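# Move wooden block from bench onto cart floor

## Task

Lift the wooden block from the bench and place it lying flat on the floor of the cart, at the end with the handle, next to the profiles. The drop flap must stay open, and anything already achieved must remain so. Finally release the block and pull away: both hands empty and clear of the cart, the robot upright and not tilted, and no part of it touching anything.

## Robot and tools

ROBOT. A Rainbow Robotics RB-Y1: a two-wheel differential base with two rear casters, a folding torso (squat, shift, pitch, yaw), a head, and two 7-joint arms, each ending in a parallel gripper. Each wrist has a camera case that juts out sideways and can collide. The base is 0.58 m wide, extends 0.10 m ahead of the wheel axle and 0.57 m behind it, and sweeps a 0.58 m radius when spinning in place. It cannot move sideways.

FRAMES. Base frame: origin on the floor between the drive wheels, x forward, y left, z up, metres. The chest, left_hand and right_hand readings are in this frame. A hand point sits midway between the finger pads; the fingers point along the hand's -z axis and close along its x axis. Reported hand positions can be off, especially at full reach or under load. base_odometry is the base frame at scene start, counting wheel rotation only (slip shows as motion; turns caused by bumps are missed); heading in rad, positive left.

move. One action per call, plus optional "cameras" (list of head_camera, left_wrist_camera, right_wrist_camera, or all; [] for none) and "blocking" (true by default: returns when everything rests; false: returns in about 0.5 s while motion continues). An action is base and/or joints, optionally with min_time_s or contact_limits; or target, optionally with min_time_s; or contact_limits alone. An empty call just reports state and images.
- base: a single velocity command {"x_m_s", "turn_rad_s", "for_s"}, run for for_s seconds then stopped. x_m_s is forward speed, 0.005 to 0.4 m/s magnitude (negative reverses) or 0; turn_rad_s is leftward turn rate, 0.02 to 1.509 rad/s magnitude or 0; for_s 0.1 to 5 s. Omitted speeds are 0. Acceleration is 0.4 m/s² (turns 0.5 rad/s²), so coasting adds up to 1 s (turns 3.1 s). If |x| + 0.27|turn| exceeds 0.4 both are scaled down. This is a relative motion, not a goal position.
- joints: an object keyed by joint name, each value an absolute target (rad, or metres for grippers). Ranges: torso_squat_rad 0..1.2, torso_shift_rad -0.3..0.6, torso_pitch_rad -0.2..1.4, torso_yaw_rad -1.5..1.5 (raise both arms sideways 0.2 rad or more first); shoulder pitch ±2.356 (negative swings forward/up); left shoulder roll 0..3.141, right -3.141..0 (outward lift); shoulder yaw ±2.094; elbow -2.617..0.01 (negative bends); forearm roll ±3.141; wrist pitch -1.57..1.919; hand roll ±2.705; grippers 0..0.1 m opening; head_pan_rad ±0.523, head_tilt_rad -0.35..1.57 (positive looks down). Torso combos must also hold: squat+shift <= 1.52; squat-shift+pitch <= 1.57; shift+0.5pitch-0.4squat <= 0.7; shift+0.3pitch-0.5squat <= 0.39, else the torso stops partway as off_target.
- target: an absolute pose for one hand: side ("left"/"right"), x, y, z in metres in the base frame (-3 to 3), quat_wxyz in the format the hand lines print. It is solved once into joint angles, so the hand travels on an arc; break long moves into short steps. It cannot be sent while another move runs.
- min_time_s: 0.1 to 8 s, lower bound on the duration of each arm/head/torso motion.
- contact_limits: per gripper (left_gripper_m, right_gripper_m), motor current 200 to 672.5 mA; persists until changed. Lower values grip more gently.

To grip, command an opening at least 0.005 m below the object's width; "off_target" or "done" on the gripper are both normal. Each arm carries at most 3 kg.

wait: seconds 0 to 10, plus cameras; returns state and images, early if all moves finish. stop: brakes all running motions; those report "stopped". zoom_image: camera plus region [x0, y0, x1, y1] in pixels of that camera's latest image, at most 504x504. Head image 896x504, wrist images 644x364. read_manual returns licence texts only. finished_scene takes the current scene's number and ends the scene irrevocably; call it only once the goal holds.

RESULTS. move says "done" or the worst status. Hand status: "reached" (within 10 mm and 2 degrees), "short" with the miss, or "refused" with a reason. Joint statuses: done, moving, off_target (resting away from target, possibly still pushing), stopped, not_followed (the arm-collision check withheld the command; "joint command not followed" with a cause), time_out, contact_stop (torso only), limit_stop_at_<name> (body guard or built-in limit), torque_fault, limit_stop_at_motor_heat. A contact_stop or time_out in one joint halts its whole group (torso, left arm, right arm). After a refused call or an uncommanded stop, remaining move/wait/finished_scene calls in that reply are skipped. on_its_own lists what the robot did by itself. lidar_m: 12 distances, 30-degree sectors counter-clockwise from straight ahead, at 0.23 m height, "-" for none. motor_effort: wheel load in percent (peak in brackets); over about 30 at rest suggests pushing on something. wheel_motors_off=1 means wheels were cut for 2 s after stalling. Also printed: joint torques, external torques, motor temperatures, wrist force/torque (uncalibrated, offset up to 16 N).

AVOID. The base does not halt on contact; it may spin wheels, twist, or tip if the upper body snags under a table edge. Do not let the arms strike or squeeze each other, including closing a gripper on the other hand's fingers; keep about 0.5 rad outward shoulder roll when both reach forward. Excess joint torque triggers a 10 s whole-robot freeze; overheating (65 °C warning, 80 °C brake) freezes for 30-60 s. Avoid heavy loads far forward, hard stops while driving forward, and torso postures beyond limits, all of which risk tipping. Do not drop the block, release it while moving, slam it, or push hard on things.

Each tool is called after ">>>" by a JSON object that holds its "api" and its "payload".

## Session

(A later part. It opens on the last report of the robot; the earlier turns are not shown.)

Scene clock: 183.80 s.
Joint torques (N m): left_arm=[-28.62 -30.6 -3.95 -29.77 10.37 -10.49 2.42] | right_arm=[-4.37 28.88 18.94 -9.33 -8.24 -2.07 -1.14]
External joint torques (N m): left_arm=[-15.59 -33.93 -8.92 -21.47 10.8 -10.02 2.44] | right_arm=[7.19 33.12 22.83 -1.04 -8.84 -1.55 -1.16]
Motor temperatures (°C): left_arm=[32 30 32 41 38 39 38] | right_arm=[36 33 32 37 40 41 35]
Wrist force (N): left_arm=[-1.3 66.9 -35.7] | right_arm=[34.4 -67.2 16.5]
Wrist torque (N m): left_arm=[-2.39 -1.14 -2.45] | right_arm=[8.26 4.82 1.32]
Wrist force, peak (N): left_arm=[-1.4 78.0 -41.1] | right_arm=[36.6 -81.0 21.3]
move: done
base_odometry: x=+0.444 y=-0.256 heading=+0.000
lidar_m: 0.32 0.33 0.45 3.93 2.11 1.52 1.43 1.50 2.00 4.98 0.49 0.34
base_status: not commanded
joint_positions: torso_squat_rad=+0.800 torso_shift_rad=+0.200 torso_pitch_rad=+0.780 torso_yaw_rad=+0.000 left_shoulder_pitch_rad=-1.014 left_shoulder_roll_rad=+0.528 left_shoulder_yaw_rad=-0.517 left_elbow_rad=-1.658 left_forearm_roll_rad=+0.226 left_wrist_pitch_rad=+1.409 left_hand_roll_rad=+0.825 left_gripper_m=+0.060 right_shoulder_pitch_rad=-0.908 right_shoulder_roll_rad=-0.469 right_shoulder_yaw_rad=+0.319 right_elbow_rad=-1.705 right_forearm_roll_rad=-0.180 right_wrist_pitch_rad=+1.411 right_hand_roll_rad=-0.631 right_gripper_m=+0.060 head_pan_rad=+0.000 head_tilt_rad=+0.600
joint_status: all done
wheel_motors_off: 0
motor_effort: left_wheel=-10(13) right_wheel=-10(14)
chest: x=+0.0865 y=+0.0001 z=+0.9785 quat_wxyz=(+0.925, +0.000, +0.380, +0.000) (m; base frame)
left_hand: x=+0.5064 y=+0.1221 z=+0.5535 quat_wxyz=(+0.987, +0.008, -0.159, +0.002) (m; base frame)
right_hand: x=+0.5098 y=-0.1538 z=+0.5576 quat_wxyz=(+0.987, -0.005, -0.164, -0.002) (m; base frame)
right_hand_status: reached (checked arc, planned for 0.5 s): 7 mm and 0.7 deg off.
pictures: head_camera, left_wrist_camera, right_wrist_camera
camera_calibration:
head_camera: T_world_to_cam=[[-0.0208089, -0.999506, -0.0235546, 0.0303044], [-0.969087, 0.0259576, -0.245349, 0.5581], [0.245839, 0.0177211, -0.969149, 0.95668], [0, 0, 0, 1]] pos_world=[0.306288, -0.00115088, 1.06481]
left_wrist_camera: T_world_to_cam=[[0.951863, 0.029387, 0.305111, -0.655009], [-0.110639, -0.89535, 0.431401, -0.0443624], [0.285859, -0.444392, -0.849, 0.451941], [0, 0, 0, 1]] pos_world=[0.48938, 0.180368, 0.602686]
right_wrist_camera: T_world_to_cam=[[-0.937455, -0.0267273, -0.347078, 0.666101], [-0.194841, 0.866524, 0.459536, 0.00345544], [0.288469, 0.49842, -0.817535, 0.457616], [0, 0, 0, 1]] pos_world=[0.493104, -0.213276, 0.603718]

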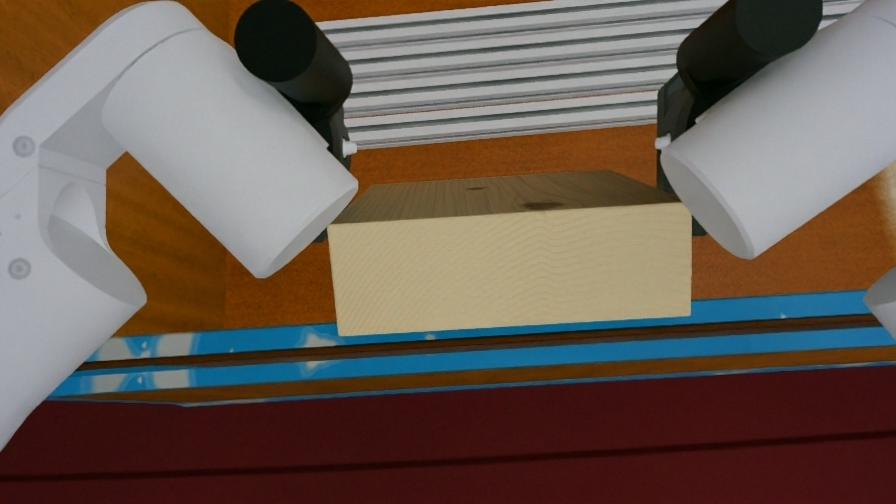

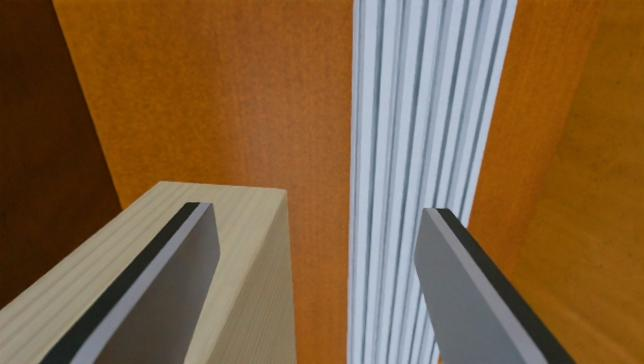

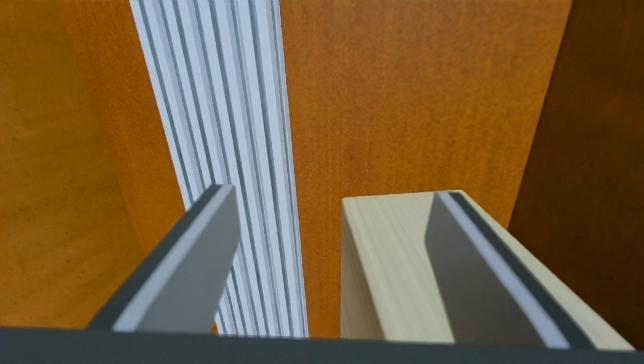

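>>> {"api": "move", "payload": {"joints": {"torso_squat_rad":0.55}, "min_time_s": 1.5}}

Scene clock: 188.30 s.
Joint torques (N m): left_arm=[-26.58 -24.86 -1.81 -25.67 8.35 -9.02 2.37] | right_arm=[-21.74 21.62 7.01 -18.39 -6.29 -5.37 -1.71]
External joint torques (N m): left_arm=[-13.56 -28.15 -6.76 -17.36 8.79 -8.56 2.38] | right_arm=[-10.3 25.82 10.87 -10.1 -6.89 -4.87 -1.73]
Motor temperatures (°C): left_arm=[33 30 32 41 38 38 38] | right_arm=[36 33 32 36 40 40 35]
Wrist force (N): left_arm=[-3.0 55.1 -29.8] | right_arm=[-6.9 -53.2 -7.5]
Wrist torque (N m): left_arm=[-1.53 -0.85 -2.02] | right_arm=[4.65 -0.58 1.99]
Wrist force, peak (N): left_arm=[-1.7 67.9 -36.4] | right_arm=[34.9 -68.0 16.8]
move: done
base_odometry: x=+0.444 y=-0.256 heading=-0.001
lidar_m: 0.31 0.34 0.44 3.93 2.11 1.50 1.43 1.49 1.98 4.98 0.51 0.34
base_status: not commanded
joint_positions: torso_squat_rad=+0.550 torso_shift_rad=+0.200 torso_pitch_rad=+0.781 torso_yaw_rad=+0.000 left_shoulder_pitch_rad=-1.014 left_shoulder_roll_rad=+0.527 left_shoulder_yaw_rad=-0.517 left_elbow_rad=-1.659 left_forearm_roll_rad=+0.227 left_wrist_pitch_rad=+1.409 left_hand_roll_rad=+0.825 left_gripper_m=+0.060 right_shoulder_pitch_rad=-0.904 right_shoulder_roll_rad=-0.467 right_shoulder_yaw_rad=+0.322 right_elbow_rad=-1.702 right_forearm_roll_rad=-0.181 right_wrist_pitch_rad=+1.412 right_hand_roll_rad=-0.631 right_gripper_m=+0.060 head_pan_rad=+0.000 head_tilt_rad=+0.600
joint_status: all done
wheel_motors_off: 0
motor_effort: left_wheel=-1(9) right_wheel=+2(11)
chest: x=+0.1086 y=+0.0001 z=+1.0851 quat_wxyz=(+0.925, +0.000, +0.381, +0.000) (m; base frame)
left_hand: x=+0.5278 y=+0.1207 z=+0.6600 quat_wxyz=(+0.987, +0.007, -0.158, +0.002) (m; base frame)
right_hand: x=+0.5281 y=-0.1535 z=+0.6609 quat_wxyz=(+0.987, -0.005, -0.159, -0.001) (m; base frame)
pictures: head_camera, left_wrist_camera, right_wrist_camera
camera_calibration:
head_camera: T_world_to_cam=[[-0.0208173, -0.999504, -0.0236278, 0.033261], [-0.969367, 0.0259634, -0.244241, 0.604518], [0.244734, 0.0178196, -0.969427, 1.05503], [0, 0, 0, 1]] pos_world=[0.32849, -0.00125112, 1.17121]
left_wrist_camera: T_world_to_cam=[[0.952127, 0.0286669, 0.304357, -0.707465], [-0.11173, -0.894084, 0.433739, -0.0903681], [0.284555, -0.44698, -0.848079, 0.536002], [0, 0, 0, 1]] pos_world=[0.510977, 0.179066, 0.70909]
right_wrist_camera: T_world_to_cam=[[-0.940659, -0.0280866, -0.33819, 0.714718], [-0.191471, 0.866717, 0.460588, -0.0432751], [0.280178, 0.498009, -0.820662, 0.54309], [0, 0, 0, 1]] pos_world=[0.511858, -0.212883, 0.707336]

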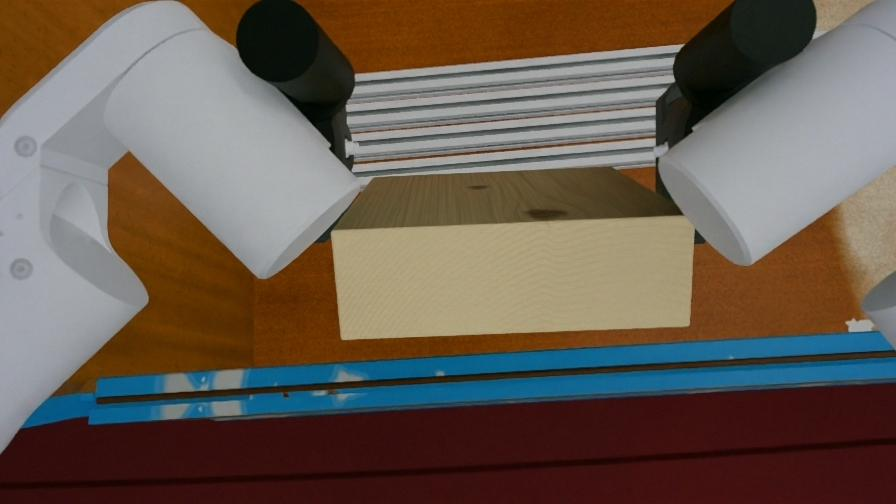

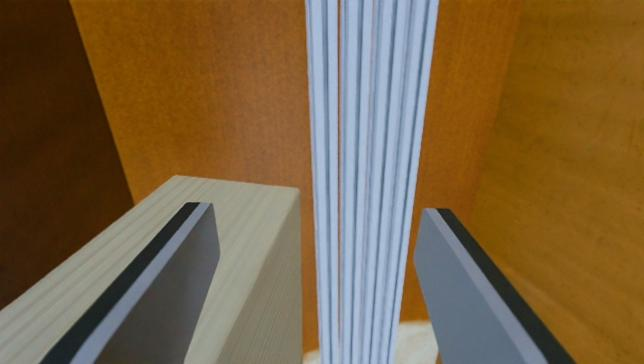

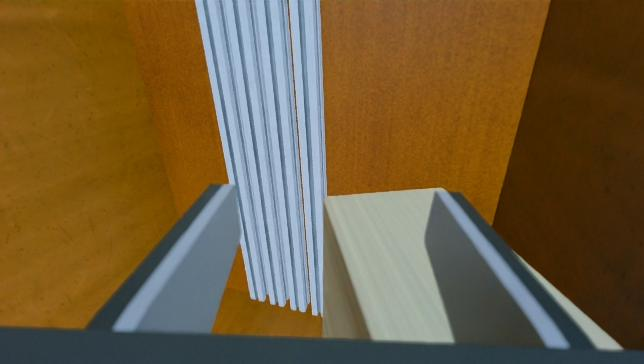

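>>> {"api": "move", "payload": {"base": {"x_m_s":0.1,"for_s":0.35}, "cameras": []}}

>>> {"api": "move", "payload": {"joints": {"torso_squat_rad":0.8}, "min_time_s": 1.5}}

Scene clock: 191.77 s.
Joint torques (N m): left_arm=[-26.81 -23.91 -1.46 -25.8 8.61 -9.19 2.44] | right_arm=[-22.76 21.23 6.94 -18.96 -6.26 -5.45 -1.77]
External joint torques (N m): left_arm=[-13.79 -27.19 -6.4 -17.49 9.05 -8.73 2.46] | right_arm=[-11.33 25.43 10.8 -10.67 -6.86 -4.95 -1.78]
Motor temperatures (°C): left_arm=[33 30 32 41 38 38 38] | right_arm=[36 33 32 36 40 40 34]
Wrist force (N): left_arm=[-2.4 57.0 -29.4] | right_arm=[-7.1 -54.9 -7.1]
Wrist torque (N m): left_arm=[-1.68 -0.87 -2.05] | right_arm=[4.81 -0.60 2.01]
Wrist force, peak (N): left_arm=[-2.1 59.1 -31.0] | right_arm=[-5.8 -56.9 -7.4]
move: done
base_odometry: x=+0.481 y=-0.256 heading=-0.001
lidar_m: 0.28 0.30 0.40 3.81 2.17 1.54 1.46 1.53 2.04 4.90 0.44 0.30
base_status: done (sent for 0.37 of 0.37 s)
joint_positions: torso_squat_rad=+0.550 torso_shift_rad=+0.200 torso_pitch_rad=+0.781 torso_yaw_rad=+0.000 left_shoulder_pitch_rad=-1.014 left_shoulder_roll_rad=+0.526 left_shoulder_yaw_rad=-0.517 left_elbow_rad=-1.659 left_forearm_roll_rad=+0.227 left_wrist_pitch_rad=+1.409 left_hand_roll_rad=+0.825 left_gripper_m=+0.060 right_shoulder_pitch_rad=-0.904 right_shoulder_roll_rad=-0.467 right_shoulder_yaw_rad=+0.322 right_elbow_rad=-1.702 right_forearm_roll_rad=-0.181 right_wrist_pitch_rad=+1.412 right_hand_roll_rad=-0.631 right_gripper_m=+0.060 head_pan_rad=+0.000 head_tilt_rad=+0.600
joint_status: not commanded
wheel_motors_off: 0
motor_effort: left_wheel=-3(23) right_wheel=+0(24)
chest: x=+0.1086 y=+0.0000 z=+1.0851 quat_wxyz=(+0.925, +0.000, +0.381, +0.000) (m; base frame)
left_hand: x=+0.5278 y=+0.1205 z=+0.6600 quat_wxyz=(+0.987, +0.007, -0.158, +0.002) (m; base frame)
right_hand: x=+0.5279 y=-0.1535 z=+0.6608 quat_wxyz=(+0.987, -0.005, -0.159, -0.001) (m; base frame)
pictures: none
No camera images: "cameras" was empty.

Scene clock: 193.57 s.
Joint torques (N m): left_arm=[-26.66 -23.63 -1.77 -25.83 8.55 -9.25 2.26] | right_arm=[-22.32 21.34 6.31 -18.92 -6.3 -5.61 -1.7]
External joint torques (N m): left_arm=[-13.65 -26.91 -6.71 -17.52 8.99 -8.78 2.28] | right_arm=[-10.88 25.53 10.17 -10.64 -6.9 -5.11 -1.72]
Motor temperatures (°C): left_arm=[33 30 32 41 38 38 38] | right_arm=[36 33 32 36 39 40 34]
Wrist force (N): left_arm=[-2.8 56.1 -30.2] | right_arm=[-7.0 -53.9 -6.9]
Wrist torque (N m): left_arm=[-1.63 -0.92 -2.08] | right_arm=[4.68 -0.65 1.99]
Wrist force, peak (N): left_arm=[-3.2 58.3 -30.1] | right_arm=[-7.0 -56.1 -6.6]
move: done
base_odometry: x=+0.481 y=-0.256 heading=-0.001
lidar_m: 0.28 0.29 0.40 3.80 2.16 1.54 1.46 1.52 2.05 4.91 0.45 0.31
base_status: not commanded
joint_positions: torso_squat_rad=+0.800 torso_shift_rad=+0.200 torso_pitch_rad=+0.781 torso_yaw_rad=+0.000 left_shoulder_pitch_rad=-1.014 left_shoulder_roll_rad=+0.527 left_shoulder_yaw_rad=-0.517 left_elbow_rad=-1.659 left_forearm_roll_rad=+0.227 left_wrist_pitch_rad=+1.409 left_hand_roll_rad=+0.825 left_gripper_m=+0.060 right_shoulder_pitch_rad=-0.904 right_shoulder_roll_rad=-0.467 right_shoulder_yaw_rad=+0.322 right_elbow_rad=-1.702 right_forearm_roll_rad=-0.181 right_wrist_pitch_rad=+1.412 right_hand_roll_rad=-0.631 right_gripper_m=+0.060 head_pan_rad=+0.000 head_tilt_rad=+0.600
joint_status: all done
wheel_motors_off: 0
motor_effort: left_wheel=-1(3) right_wheel=+2(4)
chest: x=+0.0868 y=+0.0000 z=+0.9783 quat_wxyz=(+0.925, +0.000, +0.381, +0.000) (m; base frame)
left_hand: x=+0.5061 y=+0.1206 z=+0.5532 quat_wxyz=(+0.987, +0.007, -0.158, +0.002) (m; base frame)
right_hand: x=+0.5062 y=-0.1536 z=+0.5540 quat_wxyz=(+0.987, -0.005, -0.159, -0.001) (m; base frame)
pictures: head_camera, left_wrist_camera, right_wrist_camera
camera_calibration:
head_camera: T_world_to_cam=[[-0.0208878, -0.9995, -0.023747, 0.0303299], [-0.969366, 0.0260608, -0.244235, 0.557272], [0.244732, 0.017918, -0.969425, 0.956738], [0, 0, 0, 1]] pos_world=[0.30669, -0.00135107, 1.06431]
left_wrist_camera: T_world_to_cam=[[0.952174, 0.0284556, 0.304229, -0.654173], [-0.11182, -0.894137, 0.433606, -0.0463815], [0.284361, -0.446888, -0.848192, 0.451619], [0, 0, 0, 1]] pos_world=[0.489277, 0.178966, 0.60219]
right_wrist_camera: T_world_to_cam=[[-0.940801, -0.0279956, -0.337801, 0.657877], [-0.191207, 0.866718, 0.460695, 0.00172577], [0.279881, 0.498012, -0.820762, 0.461644], [0, 0, 0, 1]] pos_world=[0.490056, -0.212982, 0.600336]

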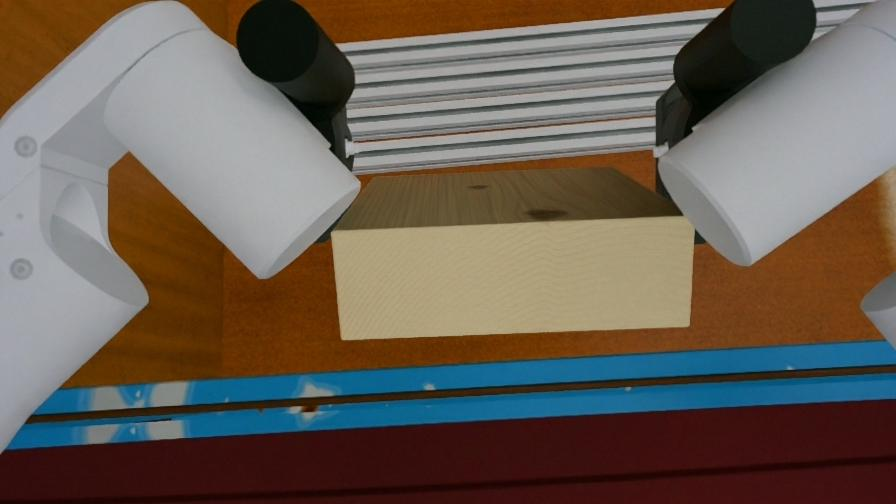

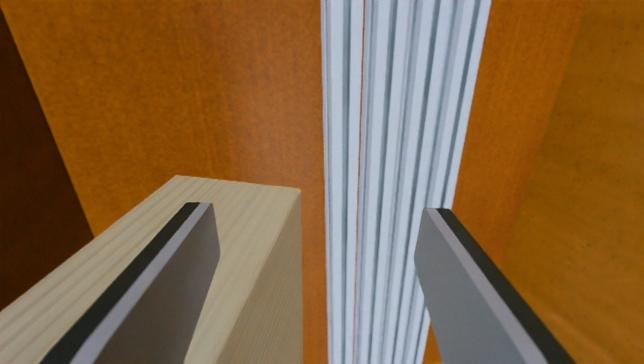

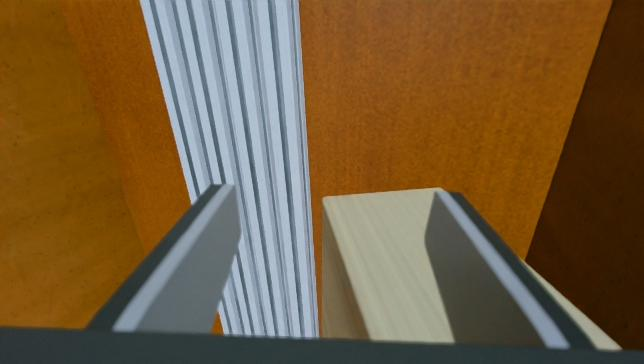

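>>> {"api": "move", "payload": {"target": {"side":"left","x":0.5,"y":0.112,"z":0.51,"quat_wxyz":[0.99,0,-0.14,0]}, "cameras": []}}

>>> {"api": "move", "payload": {"target": {"side":"right","x":0.5,"y":-0.148,"z":0.51,"quat_wxyz":[0.99,0,-0.14,0]}, "cameras": ["head_camera"]}}

>>> {"api": "move", "payload": {"target": {"side":"left","x":0.495,"y":0.112,"z":0.47,"quat_wxyz":[0.99,0,-0.14,0]}, "cameras": []}}

>>> {"api": "move", "payload": {"target": {"side":"right","x":0.495,"y":-0.148,"z":0.47,"quat_wxyz":[0.99,0,-0.14,0]}}}

Scene clock: 197.63 s.
Joint torques (N m): left_arm=[-26.78 -26.26 -1.56 -24.58 7.61 -8.85 2.17] | right_arm=[-25.09 23.72 5.62 -23.3 -9.55 -7.35 -2.36]
External joint torques (N m): left_arm=[-13.7 -29.12 -5.97 -16.4 7.97 -8.42 2.18] | right_arm=[-13.67 27.93 9.48 -15.02 -10.15 -6.86 -2.37]
Motor temperatures (°C): left_arm=[33 30 32 41 38 38 38] | right_arm=[36 32 32 36 39 40 34]
Wrist force (N): left_arm=[-4.5 59.0 -20.9] | right_arm=[-4.5 -56.6 -16.5]
Wrist torque (N m): left_arm=[-2.96 -0.67 -2.37] | right_arm=[1.38 -0.63 2.45]
Wrist force, peak (N): left_arm=[-1.4 73.7 -21.2] | right_arm=[-9.0 -71.5 -19.7]
move: done
base_odometry: x=+0.481 y=-0.256 heading=-0.001
lidar_m: 0.28 0.29 0.41 3.81 2.18 1.55 1.46 1.54 2.04 4.91 0.43 0.31
base_status: not commanded
joint_positions: torso_squat_rad=+0.800 torso_shift_rad=+0.200 torso_pitch_rad=+0.781 torso_yaw_rad=+0.000 left_shoulder_pitch_rad=-1.023 left_shoulder_roll_rad=+0.478 left_shoulder_yaw_rad=-0.540 left_elbow_rad=-1.472 left_forearm_roll_rad=+0.222 left_wrist_pitch_rad=+1.281 left_hand_roll_rad=+0.804 left_gripper_m=+0.060 right_shoulder_pitch_rad=-0.903 right_shoulder_roll_rad=-0.468 right_shoulder_yaw_rad=+0.322 right_elbow_rad=-1.701 right_forearm_roll_rad=-0.180 right_wrist_pitch_rad=+1.413 right_hand_roll_rad=-0.630 right_gripper_m=+0.060 head_pan_rad=+0.000 head_tilt_rad=+0.600
joint_status: all done
wheel_motors_off: 0
motor_effort: left_wheel=-2(4) right_wheel=+2(3)
chest: x=+0.0869 y=+0.0000 z=+0.9783 quat_wxyz=(+0.925, +0.000, +0.381, +0.000) (m; base frame)
left_hand: x=+0.4995 y=+0.1189 z=+0.5079 quat_wxyz=(+0.990, +0.007, -0.138, +0.002) (m; base frame)
left_hand_status: reached (checked arc, planned for 0.5 s): 7 mm and 0.8 deg off.
right_hand: x=+0.5059 y=-0.1544 z=+0.5534 quat_wxyz=(+0.987, -0.006, -0.158, -0.001) (m; base frame)
pictures: none
No camera images: "cameras" was empty.

Scene clock: 198.50 s.
Joint torques (N m): left_arm=[-25.34 -25.12 -0.82 -23.85 7.99 -8.69 2.19] | right_arm=[-26.39 24.13 5.12 -23.13 -8.03 -6.2 -1.71]
External joint torques (N m): left_arm=[-12.26 -27.92 -5.24 -15.67 8.36 -8.26 2.21] | right_arm=[-14.92 28.07 8.6 -15 -8.57 -5.76 -1.73]
Motor temperatures (°C): left_arm=[33 30 32 41 38 38 38] | right_arm=[36 32 32 36 39 40 34]
Wrist force (N): left_arm=[-2.9 55.7 -19.6] | right_arm=[-5.9 -52.4 -16.9]
Wrist torque (N m): left_arm=[-2.01 -0.54 -2.32] | right_arm=[2.29 -0.77 1.93]
Wrist force, peak (N): left_arm=[-4.6 72.2 -20.6] | right_arm=[-3.6 -68.3 -16.9]
move: done
base_odometry: x=+0.481 y=-0.256 heading=-0.001
lidar_m: 0.29 0.31 0.40 3.82 2.16 1.53 1.46 1.53 2.04 4.89 0.44 0.31
base_status: not commanded
joint_positions: torso_squat_rad=+0.800 torso_shift_rad=+0.200 torso_pitch_rad=+0.781 torso_yaw_rad=+0.000 left_shoulder_pitch_rad=-1.023 left_shoulder_roll_rad=+0.477 left_shoulder_yaw_rad=-0.540 left_elbow_rad=-1.473 left_forearm_roll_rad=+0.222 left_wrist_pitch_rad=+1.281 left_hand_roll_rad=+0.804 left_gripper_m=+0.060 right_shoulder_pitch_rad=-0.914 right_shoulder_roll_rad=-0.434 right_shoulder_yaw_rad=+0.341 right_elbow_rad=-1.520 right_forearm_roll_rad=-0.178 right_wrist_pitch_rad=+1.285 right_hand_roll_rad=-0.613 right_gripper_m=+0.060 head_pan_rad=+0.000 head_tilt_rad=+0.600
joint_status: all done
wheel_motors_off: 0
motor_effort: left_wheel=-2(3) right_wheel=+1(4)
chest: x=+0.0868 y=+0.0001 z=+0.9783 quat_wxyz=(+0.925, +0.000, +0.381, +0.000) (m; base frame)
left_hand: x=+0.4997 y=+0.1186 z=+0.5080 quat_wxyz=(+0.990, +0.006, -0.139, +0.002) (m; base frame)
right_hand: x=+0.4991 y=-0.1545 z=+0.5081 quat_wxyz=(+0.990, -0.006, -0.138, -0.001) (m; base frame)
right_hand_status: reached (checked arc, planned for 0.5 s): 7 mm and 0.8 deg off.
pictures: head_camera
camera_calibration:
head_camera: T_world_to_cam=[[-0.0209145, -0.999501, -0.0236507, 0.0303379], [-0.969365, 0.0260632, -0.244237, 0.557369], [0.244732, 0.0178181, -0.969427, 0.956714], [0, 0, 0, 1]] pos_world=[0.30679, -0.00125081, 1.06431]

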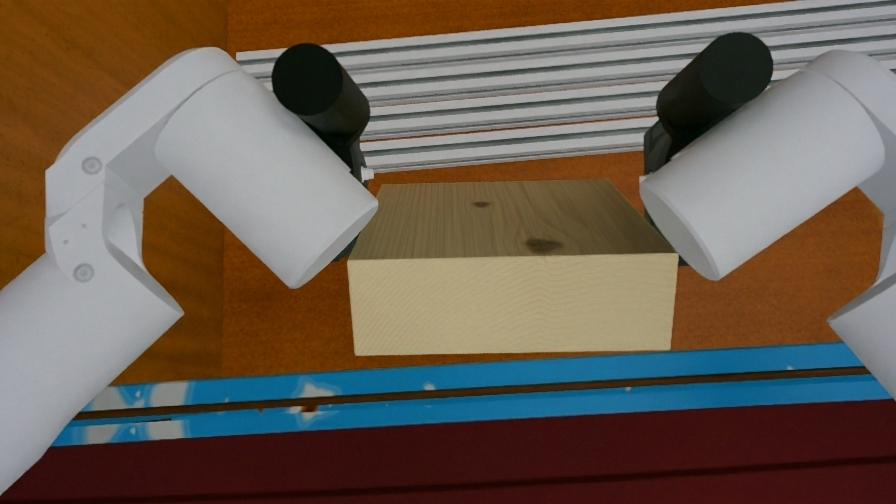

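Scene clock: 199.30 s.
Joint torques (N m): left_arm=[-25.71 -26.27 -1.44 -24.17 7.04 -8.02 2.05] | right_arm=[-24.34 24.36 4.38 -23.17 -8.99 -6.5 -2.04]
External joint torques (N m): left_arm=[-12.78 -28.73 -5.3 -16.29 7.38 -7.59 2.07] | right_arm=[-12.86 28.3 7.87 -15.05 -9.53 -6.06 -2.06]
Motor temperatures (°C): left_arm=[33 30 32 41 38 37 38] | right_arm=[36 32 32 36 39 40 34]
Wrist force (N): left_arm=[-3.9 54.7 -19.1] | right_arm=[-4.1 -52.1 -16.3]
Wrist torque (N m): left_arm=[-2.71 -0.64 -2.16] | right_arm=[1.22 -0.62 2.23]
Wrist force, peak (N): left_arm=[-0.5 72.8 -16.8] | right_arm=[-6.3 -70.5 -20.2]
move: done
base_odometry: x=+0.481 y=-0.256 heading=-0.001
lidar_m: 0.28 0.30 0.40 3.82 2.15 1.54 1.47 1.53 2.03 4.91 0.44 0.31
base_status: not commanded
joint_positions: torso_squat_rad=+0.800 torso_shift_rad=+0.200 torso_pitch_rad=+0.781 torso_yaw_rad=+0.000 left_shoulder_pitch_rad=-1.028 left_shoulder_roll_rad=+0.432 left_shoulder_yaw_rad=-0.564 left_elbow_rad=-1.297 left_forearm_roll_rad=+0.191 left_wrist_pitch_rad=+1.131 left_hand_roll_rad=+0.802 left_gripper_m=+0.060 right_shoulder_pitch_rad=-0.915 right_shoulder_roll_rad=-0.434 right_shoulder_yaw_rad=+0.341 right_elbow_rad=-1.520 right_forearm_roll_rad=-0.178 right_wrist_pitch_rad=+1.286 right_hand_roll_rad=-0.613 right_gripper_m=+0.060 head_pan_rad=+0.000 head_tilt_rad=+0.600
joint_status: all done
wheel_motors_off: 0
motor_effort: left_wheel=-2(4) right_wheel=+0(3)
chest: x=+0.0868 y=+0.0001 z=+0.9783 quat_wxyz=(+0.925, +0.000, +0.381, +0.000) (m; base frame)
left_hand: x=+0.4944 y=+0.1190 z=+0.4680 quat_wxyz=(+0.990, +0.006, -0.138, +0.001) (m; base frame)
left_hand_status: reached (checked arc, planned for 0.5 s): 7 mm and 0.8 deg off.
right_hand: x=+0.4993 y=-0.1544 z=+0.5083 quat_wxyz=(+0.990, -0.006, -0.138, -0.001) (m; base frame)
pictures: none
No camera images: "cameras" was empty.

Scene clock: 200.17 s.
Joint torques (N m): left_arm=[-25.77 -26.41 -0.61 -25.28 7.81 -8.1 2.07] | right_arm=[-22.71 23.35 5.56 -19.27 -6.36 -4.45 -1.87]
External joint torques (N m): left_arm=[-12.84 -28.86 -4.47 -17.41 8.15 -7.68 2.08] | right_arm=[-11.33 26.96 8.62 -11.43 -6.88 -4 -1.88]
Motor temperatures (°C): left_arm=[33 30 32 41 38 37 38] | right_arm=[36 32 32 36 39 40 34]
Wrist force (N): left_arm=[-2.0 52.5 -27.7] | right_arm=[-1.5 -49.7 -10.8]
Wrist torque (N m): left_arm=[-1.53 -0.78 -2.09] | right_arm=[3.90 -0.25 1.76]
Wrist force, peak (N): left_arm=[-4.6 66.0 -19.9] | right_arm=[-4.0 -62.0 -16.5]
move: done
base_odometry: x=+0.481 y=-0.256 heading=-0.001
lidar_m: 0.29 0.30 0.39 3.80 2.17 1.53 1.46 1.52 2.03 4.89 0.46 0.31
base_status: not commanded
joint_positions: torso_squat_rad=+0.800 torso_shift_rad=+0.200 torso_pitch_rad=+0.781 torso_yaw_rad=+0.000 left_shoulder_pitch_rad=-1.028 left_shoulder_roll_rad=+0.432 left_shoulder_yaw_rad=-0.564 left_elbow_rad=-1.297 left_forearm_roll_rad=+0.191 left_wrist_pitch_rad=+1.131 left_hand_roll_rad=+0.802 left_gripper_m=+0.060 right_shoulder_pitch_rad=-0.925 right_shoulder_roll_rad=-0.399 right_shoulder_yaw_rad=+0.361 right_elbow_rad=-1.349 right_forearm_roll_rad=-0.152 right_wrist_pitch_rad=+1.132 right_hand_roll_rad=-0.611 right_gripper_m=+0.060 head_pan_rad=+0.000 head_tilt_rad=+0.600
joint_status: all done
wheel_motors_off: 0
motor_effort: left_wheel=-2(3) right_wheel=-1(3)
chest: x=+0.0868 y=+0.0001 z=+0.9783 quat_wxyz=(+0.925, +0.000, +0.381, +0.000) (m; base frame)
left_hand: x=+0.4943 y=+0.1192 z=+0.4679 quat_wxyz=(+0.990, +0.007, -0.138, +0.001) (m; base frame)
right_hand: x=+0.4945 y=-0.1542 z=+0.4687 quat_wxyz=(+0.990, -0.005, -0.139, -0.001) (m; base frame)
right_hand_status: reached (checked arc, planned for 0.5 s): 6 mm and 0.6 deg off.
pictures: head_camera, left_wrist_camera, right_wrist_camera
camera_calibration:
head_camera: T_world_to_cam=[[-0.0209108, -0.999502, -0.0236498, 0.0303358], [-0.969365, 0.0260593, -0.244238, 0.557369], [0.244732, 0.0178181, -0.969427, 0.956714], [0, 0, 0, 1]] pos_world=[0.30679, -0.00125083, 1.06431]
left_wrist_camera: T_world_to_cam=[[0.963647, 0.0278735, 0.26572, -0.604597], [-0.0948628, -0.894049, 0.437809, -0.022373], [0.24977, -0.447101, -0.858904, 0.404198], [0, 0, 0, 1]] pos_world=[0.47954, 0.177567, 0.517615]
right_wrist_camera: T_world_to_cam=[[-0.95359, -0.0285765, -0.299748, 0.606445], [-0.172976, 0.866822, 0.467653, 0.0270391], [0.246464, 0.497799, -0.831536, 0.416789], [0, 0, 0, 1]] pos_world=[0.480254, -0.213585, 0.515711]

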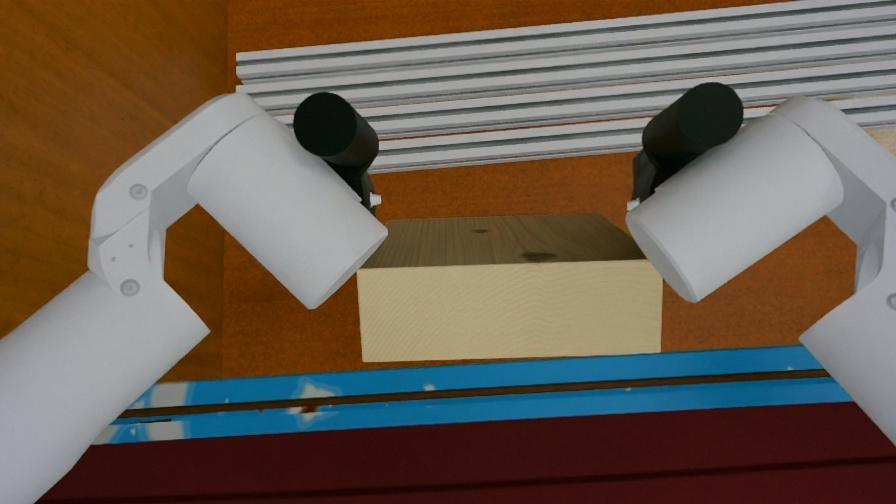

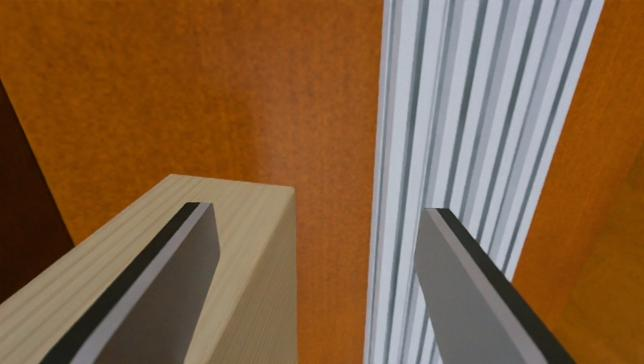

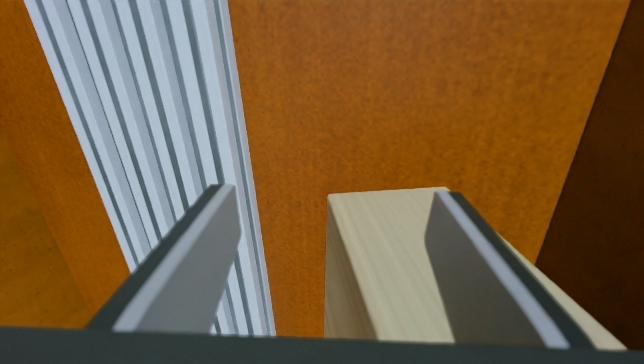

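>>> {"api": "move", "payload": {"target": {"side":"left","x":0.51,"y":0.112,"z":0.43,"quat_wxyz":[0.99,0,-0.14,0]}, "cameras": []}}

>>> {"api": "move", "payload": {"target": {"side":"right","x":0.51,"y":-0.148,"z":0.43,"quat_wxyz":[0.99,0,-0.14,0]}, "cameras": ["head_camera"]}}

>>> {"api": "move", "payload": {"target": {"side":"left","x":0.51,"y":0.112,"z":0.395,"quat_wxyz":[0.99,0,-0.14,0]}, "cameras": []}}

>>> {"api": "move", "payload": {"target": {"side":"right","x":0.51,"y":-0.148,"z":0.395,"quat_wxyz":[0.99,0,-0.14,0]}}}

Scene clock: 204.33 s.
Joint torques (N m): left_arm=[-14.04 0.23 2.71 -7.66 0.01 -0.94 0.24] | right_arm=[-13.28 2.95 -0.27 -9.94 -1.24 -0.71 -0.48]
External joint torques (N m): left_arm=[0.2 -1.82 -0.31 -0.48 0.28 -0.47 0.25] | right_arm=[-1.83 6.41 2.76 -2.06 -1.75 -0.25 -0.5]
Motor temperatures (°C): left_arm=[33 30 32 41 37 37 38] | right_arm=[36 32 32 36 39 39 34]
Wrist force (N): left_arm=[-0.7 1.1 -7.4] | right_arm=[0.8 -4.3 -6.9]
Wrist torque (N m): left_arm=[-0.25 0.11 0.10] | right_arm=[-0.09 -0.01 0.13]
Wrist force, peak (N): left_arm=[1.3 84.6 -28.5] | right_arm=[-3.8 -81.6 -8.5]
move: done
base_odometry: x=+0.481 y=-0.256 heading=-0.001
lidar_m: 0.28 0.30 0.40 3.81 2.17 1.54 1.46 1.53 2.04 4.90 0.44 0.31
base_status: not commanded
joint_positions: torso_squat_rad=+0.800 torso_shift_rad=+0.200 torso_pitch_rad=+0.780 torso_yaw_rad=+0.000 left_shoulder_pitch_rad=-1.129 left_shoulder_roll_rad=+0.344 left_shoulder_yaw_rad=-0.561 left_elbow_rad=-0.968 left_forearm_roll_rad=+0.199 left_wrist_pitch_rad=+0.925 left_hand_roll_rad=+0.756 left_gripper_m=+0.060 right_shoulder_pitch_rad=-0.927 right_shoulder_roll_rad=-0.394 right_shoulder_yaw_rad=+0.363 right_elbow_rad=-1.352 right_forearm_roll_rad=-0.154 right_wrist_pitch_rad=+1.131 right_hand_roll_rad=-0.611 right_gripper_m=+0.060 head_pan_rad=+0.000 head_tilt_rad=+0.600
joint_status: all done
wheel_motors_off: 0
motor_effort: left_wheel=-4(5) right_wheel=+2(8)
chest: x=+0.0866 y=+0.0000 z=+0.9784 quat_wxyz=(+0.925, +0.000, +0.380, +0.000) (m; base frame)
left_hand: x=+0.5098 y=+0.1123 z=+0.4310 quat_wxyz=(+0.990, +0.000, -0.141, +0.000) (m; base frame)
left_hand_status: reached (checked arc, planned for 0.7 s): 1 mm and 0.1 deg off.
right_hand: x=+0.4952 y=-0.1494 z=+0.4704 quat_wxyz=(+0.990, -0.001, -0.140, +0.000) (m; base frame)
pictures: none
No camera images: "cameras" was empty.

Scene clock: 205.30 s.
Joint torques (N m): left_arm=[-13.51 0.8 3.4 -7.05 -0.15 -0.92 0.19] | right_arm=[-14.34 0.21 -1.98 -8.45 -0.2 -0.45 0.01]
External joint torques (N m): left_arm=[0.73 -1.25 0.37 0.14 0.13 -0.45 0.21] | right_arm=[-1.51 3.57 0.43 -1.26 -0.65 0.02 -0.01]
Motor temperatures (°C): left_arm=[33 30 32 41 37 37 38] | right_arm=[36 32 32 36 39 39 34]
Wrist force (N): left_arm=[0.2 0.3 -7.5] | right_arm=[-1.9 -0.4 -5.6]
Wrist torque (N m): left_arm=[-0.12 0.24 0.10] | right_arm=[-0.09 -0.02 0.00]
Wrist force, peak (N): left_arm=[-1.1 0.7 -8.1] | right_arm=[10.0 -5.1 1.0]
move: done
base_odometry: x=+0.481 y=-0.256 heading=-0.001
lidar_m: 0.29 0.31 0.40 3.81 2.16 1.54 1.46 1.53 2.04 4.90 0.44 0.31
base_status: not commanded
joint_positions: torso_squat_rad=+0.800 torso_shift_rad=+0.200 torso_pitch_rad=+0.780 torso_yaw_rad=+0.000 left_shoulder_pitch_rad=-1.129 left_shoulder_roll_rad=+0.344 left_shoulder_yaw_rad=-0.561 left_elbow_rad=-0.968 left_forearm_roll_rad=+0.199 left_wrist_pitch_rad=+0.925 left_hand_roll_rad=+0.756 left_gripper_m=+0.060 right_shoulder_pitch_rad=-1.038 right_shoulder_roll_rad=-0.338 right_shoulder_yaw_rad=+0.360 right_elbow_rad=-1.028 right_forearm_roll_rad=-0.159 right_wrist_pitch_rad=+0.933 right_hand_roll_rad=-0.575 right_gripper_m=+0.060 head_pan_rad=+0.000 head_tilt_rad=+0.600
joint_status: all done
wheel_motors_off: 0
motor_effort: left_wheel=-2(5) right_wheel=+4(6)
chest: x=+0.0865 y=+0.0001 z=+0.9785 quat_wxyz=(+0.925, +0.000, +0.380, +0.000) (m; base frame)
left_hand: x=+0.5099 y=+0.1121 z=+0.4311 quat_wxyz=(+0.990, +0.000, -0.141, +0.000) (m; base frame)
right_hand: x=+0.5096 y=-0.1488 z=+0.4304 quat_wxyz=(+0.990, -0.001, -0.140, +0.000) (m; base frame)
right_hand_status: reached (checked arc, planned for 0.7 s): 1 mm and 0.1 deg off.
pictures: head_camera
camera_calibration:
head_camera: T_world_to_cam=[[-0.0209156, -0.999503, -0.0235723, 0.0302539], [-0.969139, 0.0260615, -0.245134, 0.557865], [0.245627, 0.0177177, -0.969203, 0.956708], [0, 0, 0, 1]] pos_world=[0.306288, -0.00125057, 1.06471]

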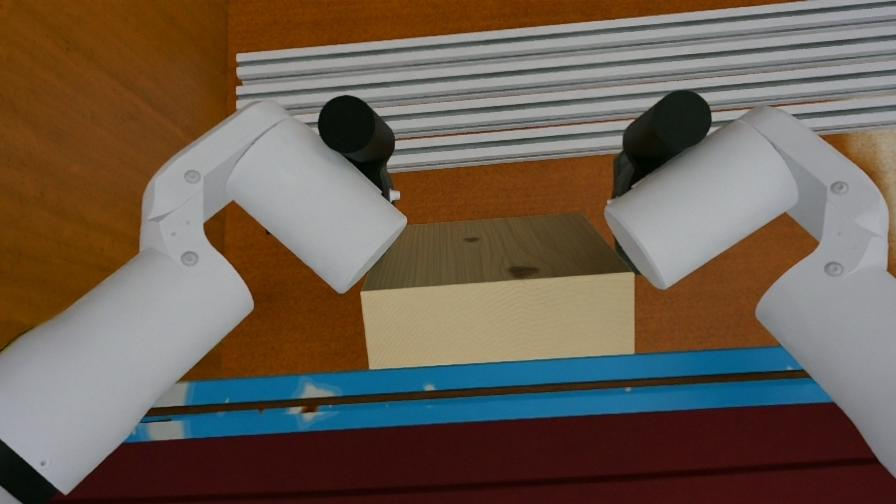

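Scene clock: 206.37 s.
Joint torques (N m): left_arm=[-1.7 -5.84 -1.21 -0.68 1.73 1.89 -0.14] | right_arm=[-13.7 2.68 -2.03 -8.73 -1.38 -1.09 -0.27]
External joint torques (N m): left_arm=[13.47 -7.49 -3.03 5.26 1.94 2.39 -0.13] | right_arm=[-0.85 6.07 0.39 -1.54 -1.83 -0.62 -0.29]
Motor temperatures (°C): left_arm=[33 30 32 41 37 37 38] | right_arm=[36 32 32 36 39 39 34]
Wrist force (N): left_arm=[19.2 4.1 -0.9] | right_arm=[-0.4 -8.4 -1.1]
Wrist torque (N m): left_arm=[-0.39 1.20 0.09] | right_arm=[0.29 0.21 0.35]
Wrist force, peak (N): left_arm=[60.7 -4.2 41.0] | right_arm=[2.5 -10.7 -4.0]
move: done
base_odometry: x=+0.481 y=-0.256 heading=-0.001
lidar_m: 0.27 0.29 0.38 3.81 2.17 1.53 1.46 1.52 2.05 4.92 0.42 0.31
base_status: not commanded
joint_positions: torso_squat_rad=+0.800 torso_shift_rad=+0.200 torso_pitch_rad=+0.779 torso_yaw_rad=+0.000 left_shoulder_pitch_rad=-1.247 left_shoulder_roll_rad=+0.243 left_shoulder_yaw_rad=-0.554 left_elbow_rad=-0.578 left_forearm_roll_rad=+0.210 left_wrist_pitch_rad=+0.686 left_hand_roll_rad=+0.714 left_gripper_m=+0.060 right_shoulder_pitch_rad=-1.038 right_shoulder_roll_rad=-0.338 right_shoulder_yaw_rad=+0.360 right_elbow_rad=-1.028 right_forearm_roll_rad=-0.159 right_wrist_pitch_rad=+0.934 right_hand_roll_rad=-0.575 right_gripper_m=+0.060 head_pan_rad=+0.000 head_tilt_rad=+0.600
joint_status: all done
wheel_motors_off: 0
motor_effort: left_wheel=-10(14) right_wheel=-1(6)
chest: x=+0.0861 y=+0.0000 z=+0.9787 quat_wxyz=(+0.925, +0.000, +0.380, +0.000) (m; base frame)
left_hand: x=+0.5128 y=+0.1119 z=+0.3976 quat_wxyz=(+0.990, -0.001, -0.144, +0.000) (m; base frame)
left_hand_status: reached (checked arc, planned for 0.7 s): 4 mm and 0.5 deg off.
right_hand: x=+0.5100 y=-0.1493 z=+0.4311 quat_wxyz=(+0.990, -0.001, -0.141, +0.000) (m; base frame)
pictures: none
No camera images: "cameras" was empty.

Scene clock: 207.50 s.
Joint torques (N m): left_arm=[-5.11 -6.11 -0.22 -2.9 1.71 0.3 0.33] | right_arm=[-15.22 6.41 -0.31 -8.16 -1.34 -1.24 -0.41]
External joint torques (N m): left_arm=[10.04 -7.77 -2.04 3.04 1.92 0.79 0.34] | right_arm=[-1.45 9.54 1.24 -2.06 -1.71 -0.76 -0.43]
Motor temperatures (°C): left_arm=[33 30 32 41 37 36 38] | right_arm=[35 32 32 35 39 39 34]
Wrist force (N): left_arm=[14.3 7.8 2.5] | right_arm=[1.0 -11.9 -2.7]
Wrist torque (N m): left_arm=[-0.52 1.19 -0.18] | right_arm=[0.76 0.45 0.48]
Wrist force, peak (N): left_arm=[16.6 24.6 9.8] | right_arm=[3.7 -41.9 16.3]
move: done
base_odometry: x=+0.481 y=-0.256 heading=-0.001
lidar_m: 0.27 0.29 0.38 3.81 2.17 1.54 1.45 1.52 2.03 4.90 0.45 0.29
base_status: not commanded
joint_positions: torso_squat_rad=+0.800 torso_shift_rad=+0.200 torso_pitch_rad=+0.779 torso_yaw_rad=+0.000 left_shoulder_pitch_rad=-1.247 left_shoulder_roll_rad=+0.243 left_shoulder_yaw_rad=-0.554 left_elbow_rad=-0.578 left_forearm_roll_rad=+0.210 left_wrist_pitch_rad=+0.686 left_hand_roll_rad=+0.714 left_gripper_m=+0.060 right_shoulder_pitch_rad=-1.152 right_shoulder_roll_rad=-0.274 right_shoulder_yaw_rad=+0.358 right_elbow_rad=-0.678 right_forearm_roll_rad=-0.165 right_wrist_pitch_rad=+0.715 right_hand_roll_rad=-0.547 right_gripper_m=+0.060 head_pan_rad=+0.000 head_tilt_rad=+0.600
joint_status: all done
wheel_motors_off: 0
motor_effort: left_wheel=-5(11) right_wheel=+0(7)
chest: x=+0.0861 y=+0.0000 z=+0.9787 quat_wxyz=(+0.925, +0.000, +0.380, +0.000) (m; base frame)
left_hand: x=+0.5121 y=+0.1125 z=+0.3971 quat_wxyz=(+0.990, +0.000, -0.143, +0.000) (m; base frame)
right_hand: x=+0.5101 y=-0.1499 z=+0.3951 quat_wxyz=(+0.990, -0.001, -0.140, +0.000) (m; base frame)
right_hand_status: reached (checked arc, planned for 0.7 s): 2 mm and 0.2 deg off.
pictures: head_camera, left_wrist_camera, right_wrist_camera
camera_calibration:
head_camera: T_world_to_cam=[[-0.0209651, -0.999499, -0.0237125, 0.0303194], [-0.968887, 0.0261619, -0.246116, 0.558544], [0.246613, 0.0178148, -0.96895, 0.956622], [0, 0, 0, 1]] pos_world=[0.305887, -0.00135051, 1.0651]
left_wrist_camera: T_world_to_cam=[[0.961124, 0.0269632, 0.274797, -0.604884], [-0.1033, -0.887836, 0.448415, 0.0037006], [0.256065, -0.459369, -0.850535, 0.330808], [0, 0, 0, 1]] pos_world=[0.497043, 0.171558, 0.445925]
right_wrist_camera: T_world_to_cam=[[-0.952637, -0.0288338, -0.30274, 0.600027], [-0.176658, 0.862776, 0.473719, 0.0593759], [0.247538, 0.504764, -0.827006, 0.348332], [0, 0, 0, 1]] pos_world=[0.495872, -0.209752, 0.441597]

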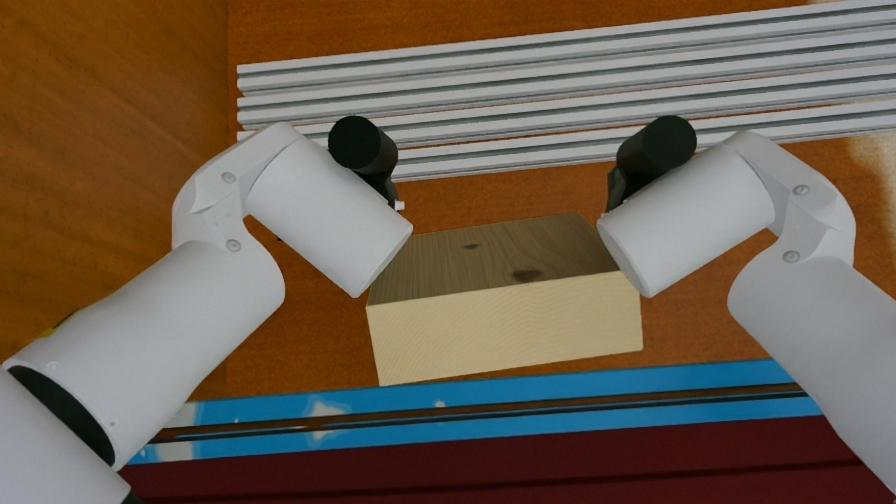

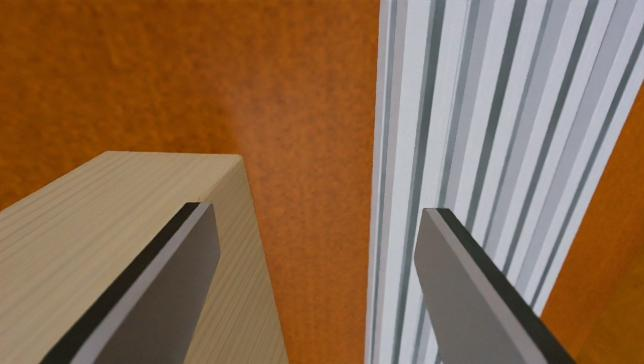

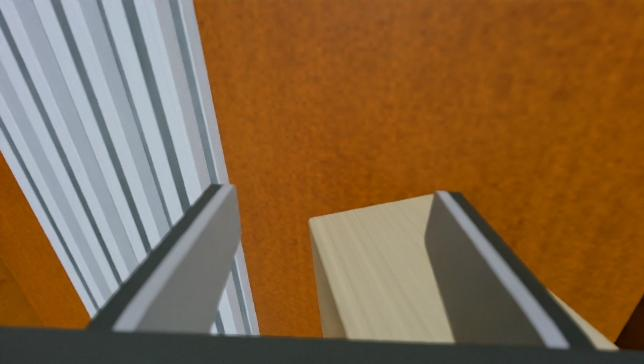

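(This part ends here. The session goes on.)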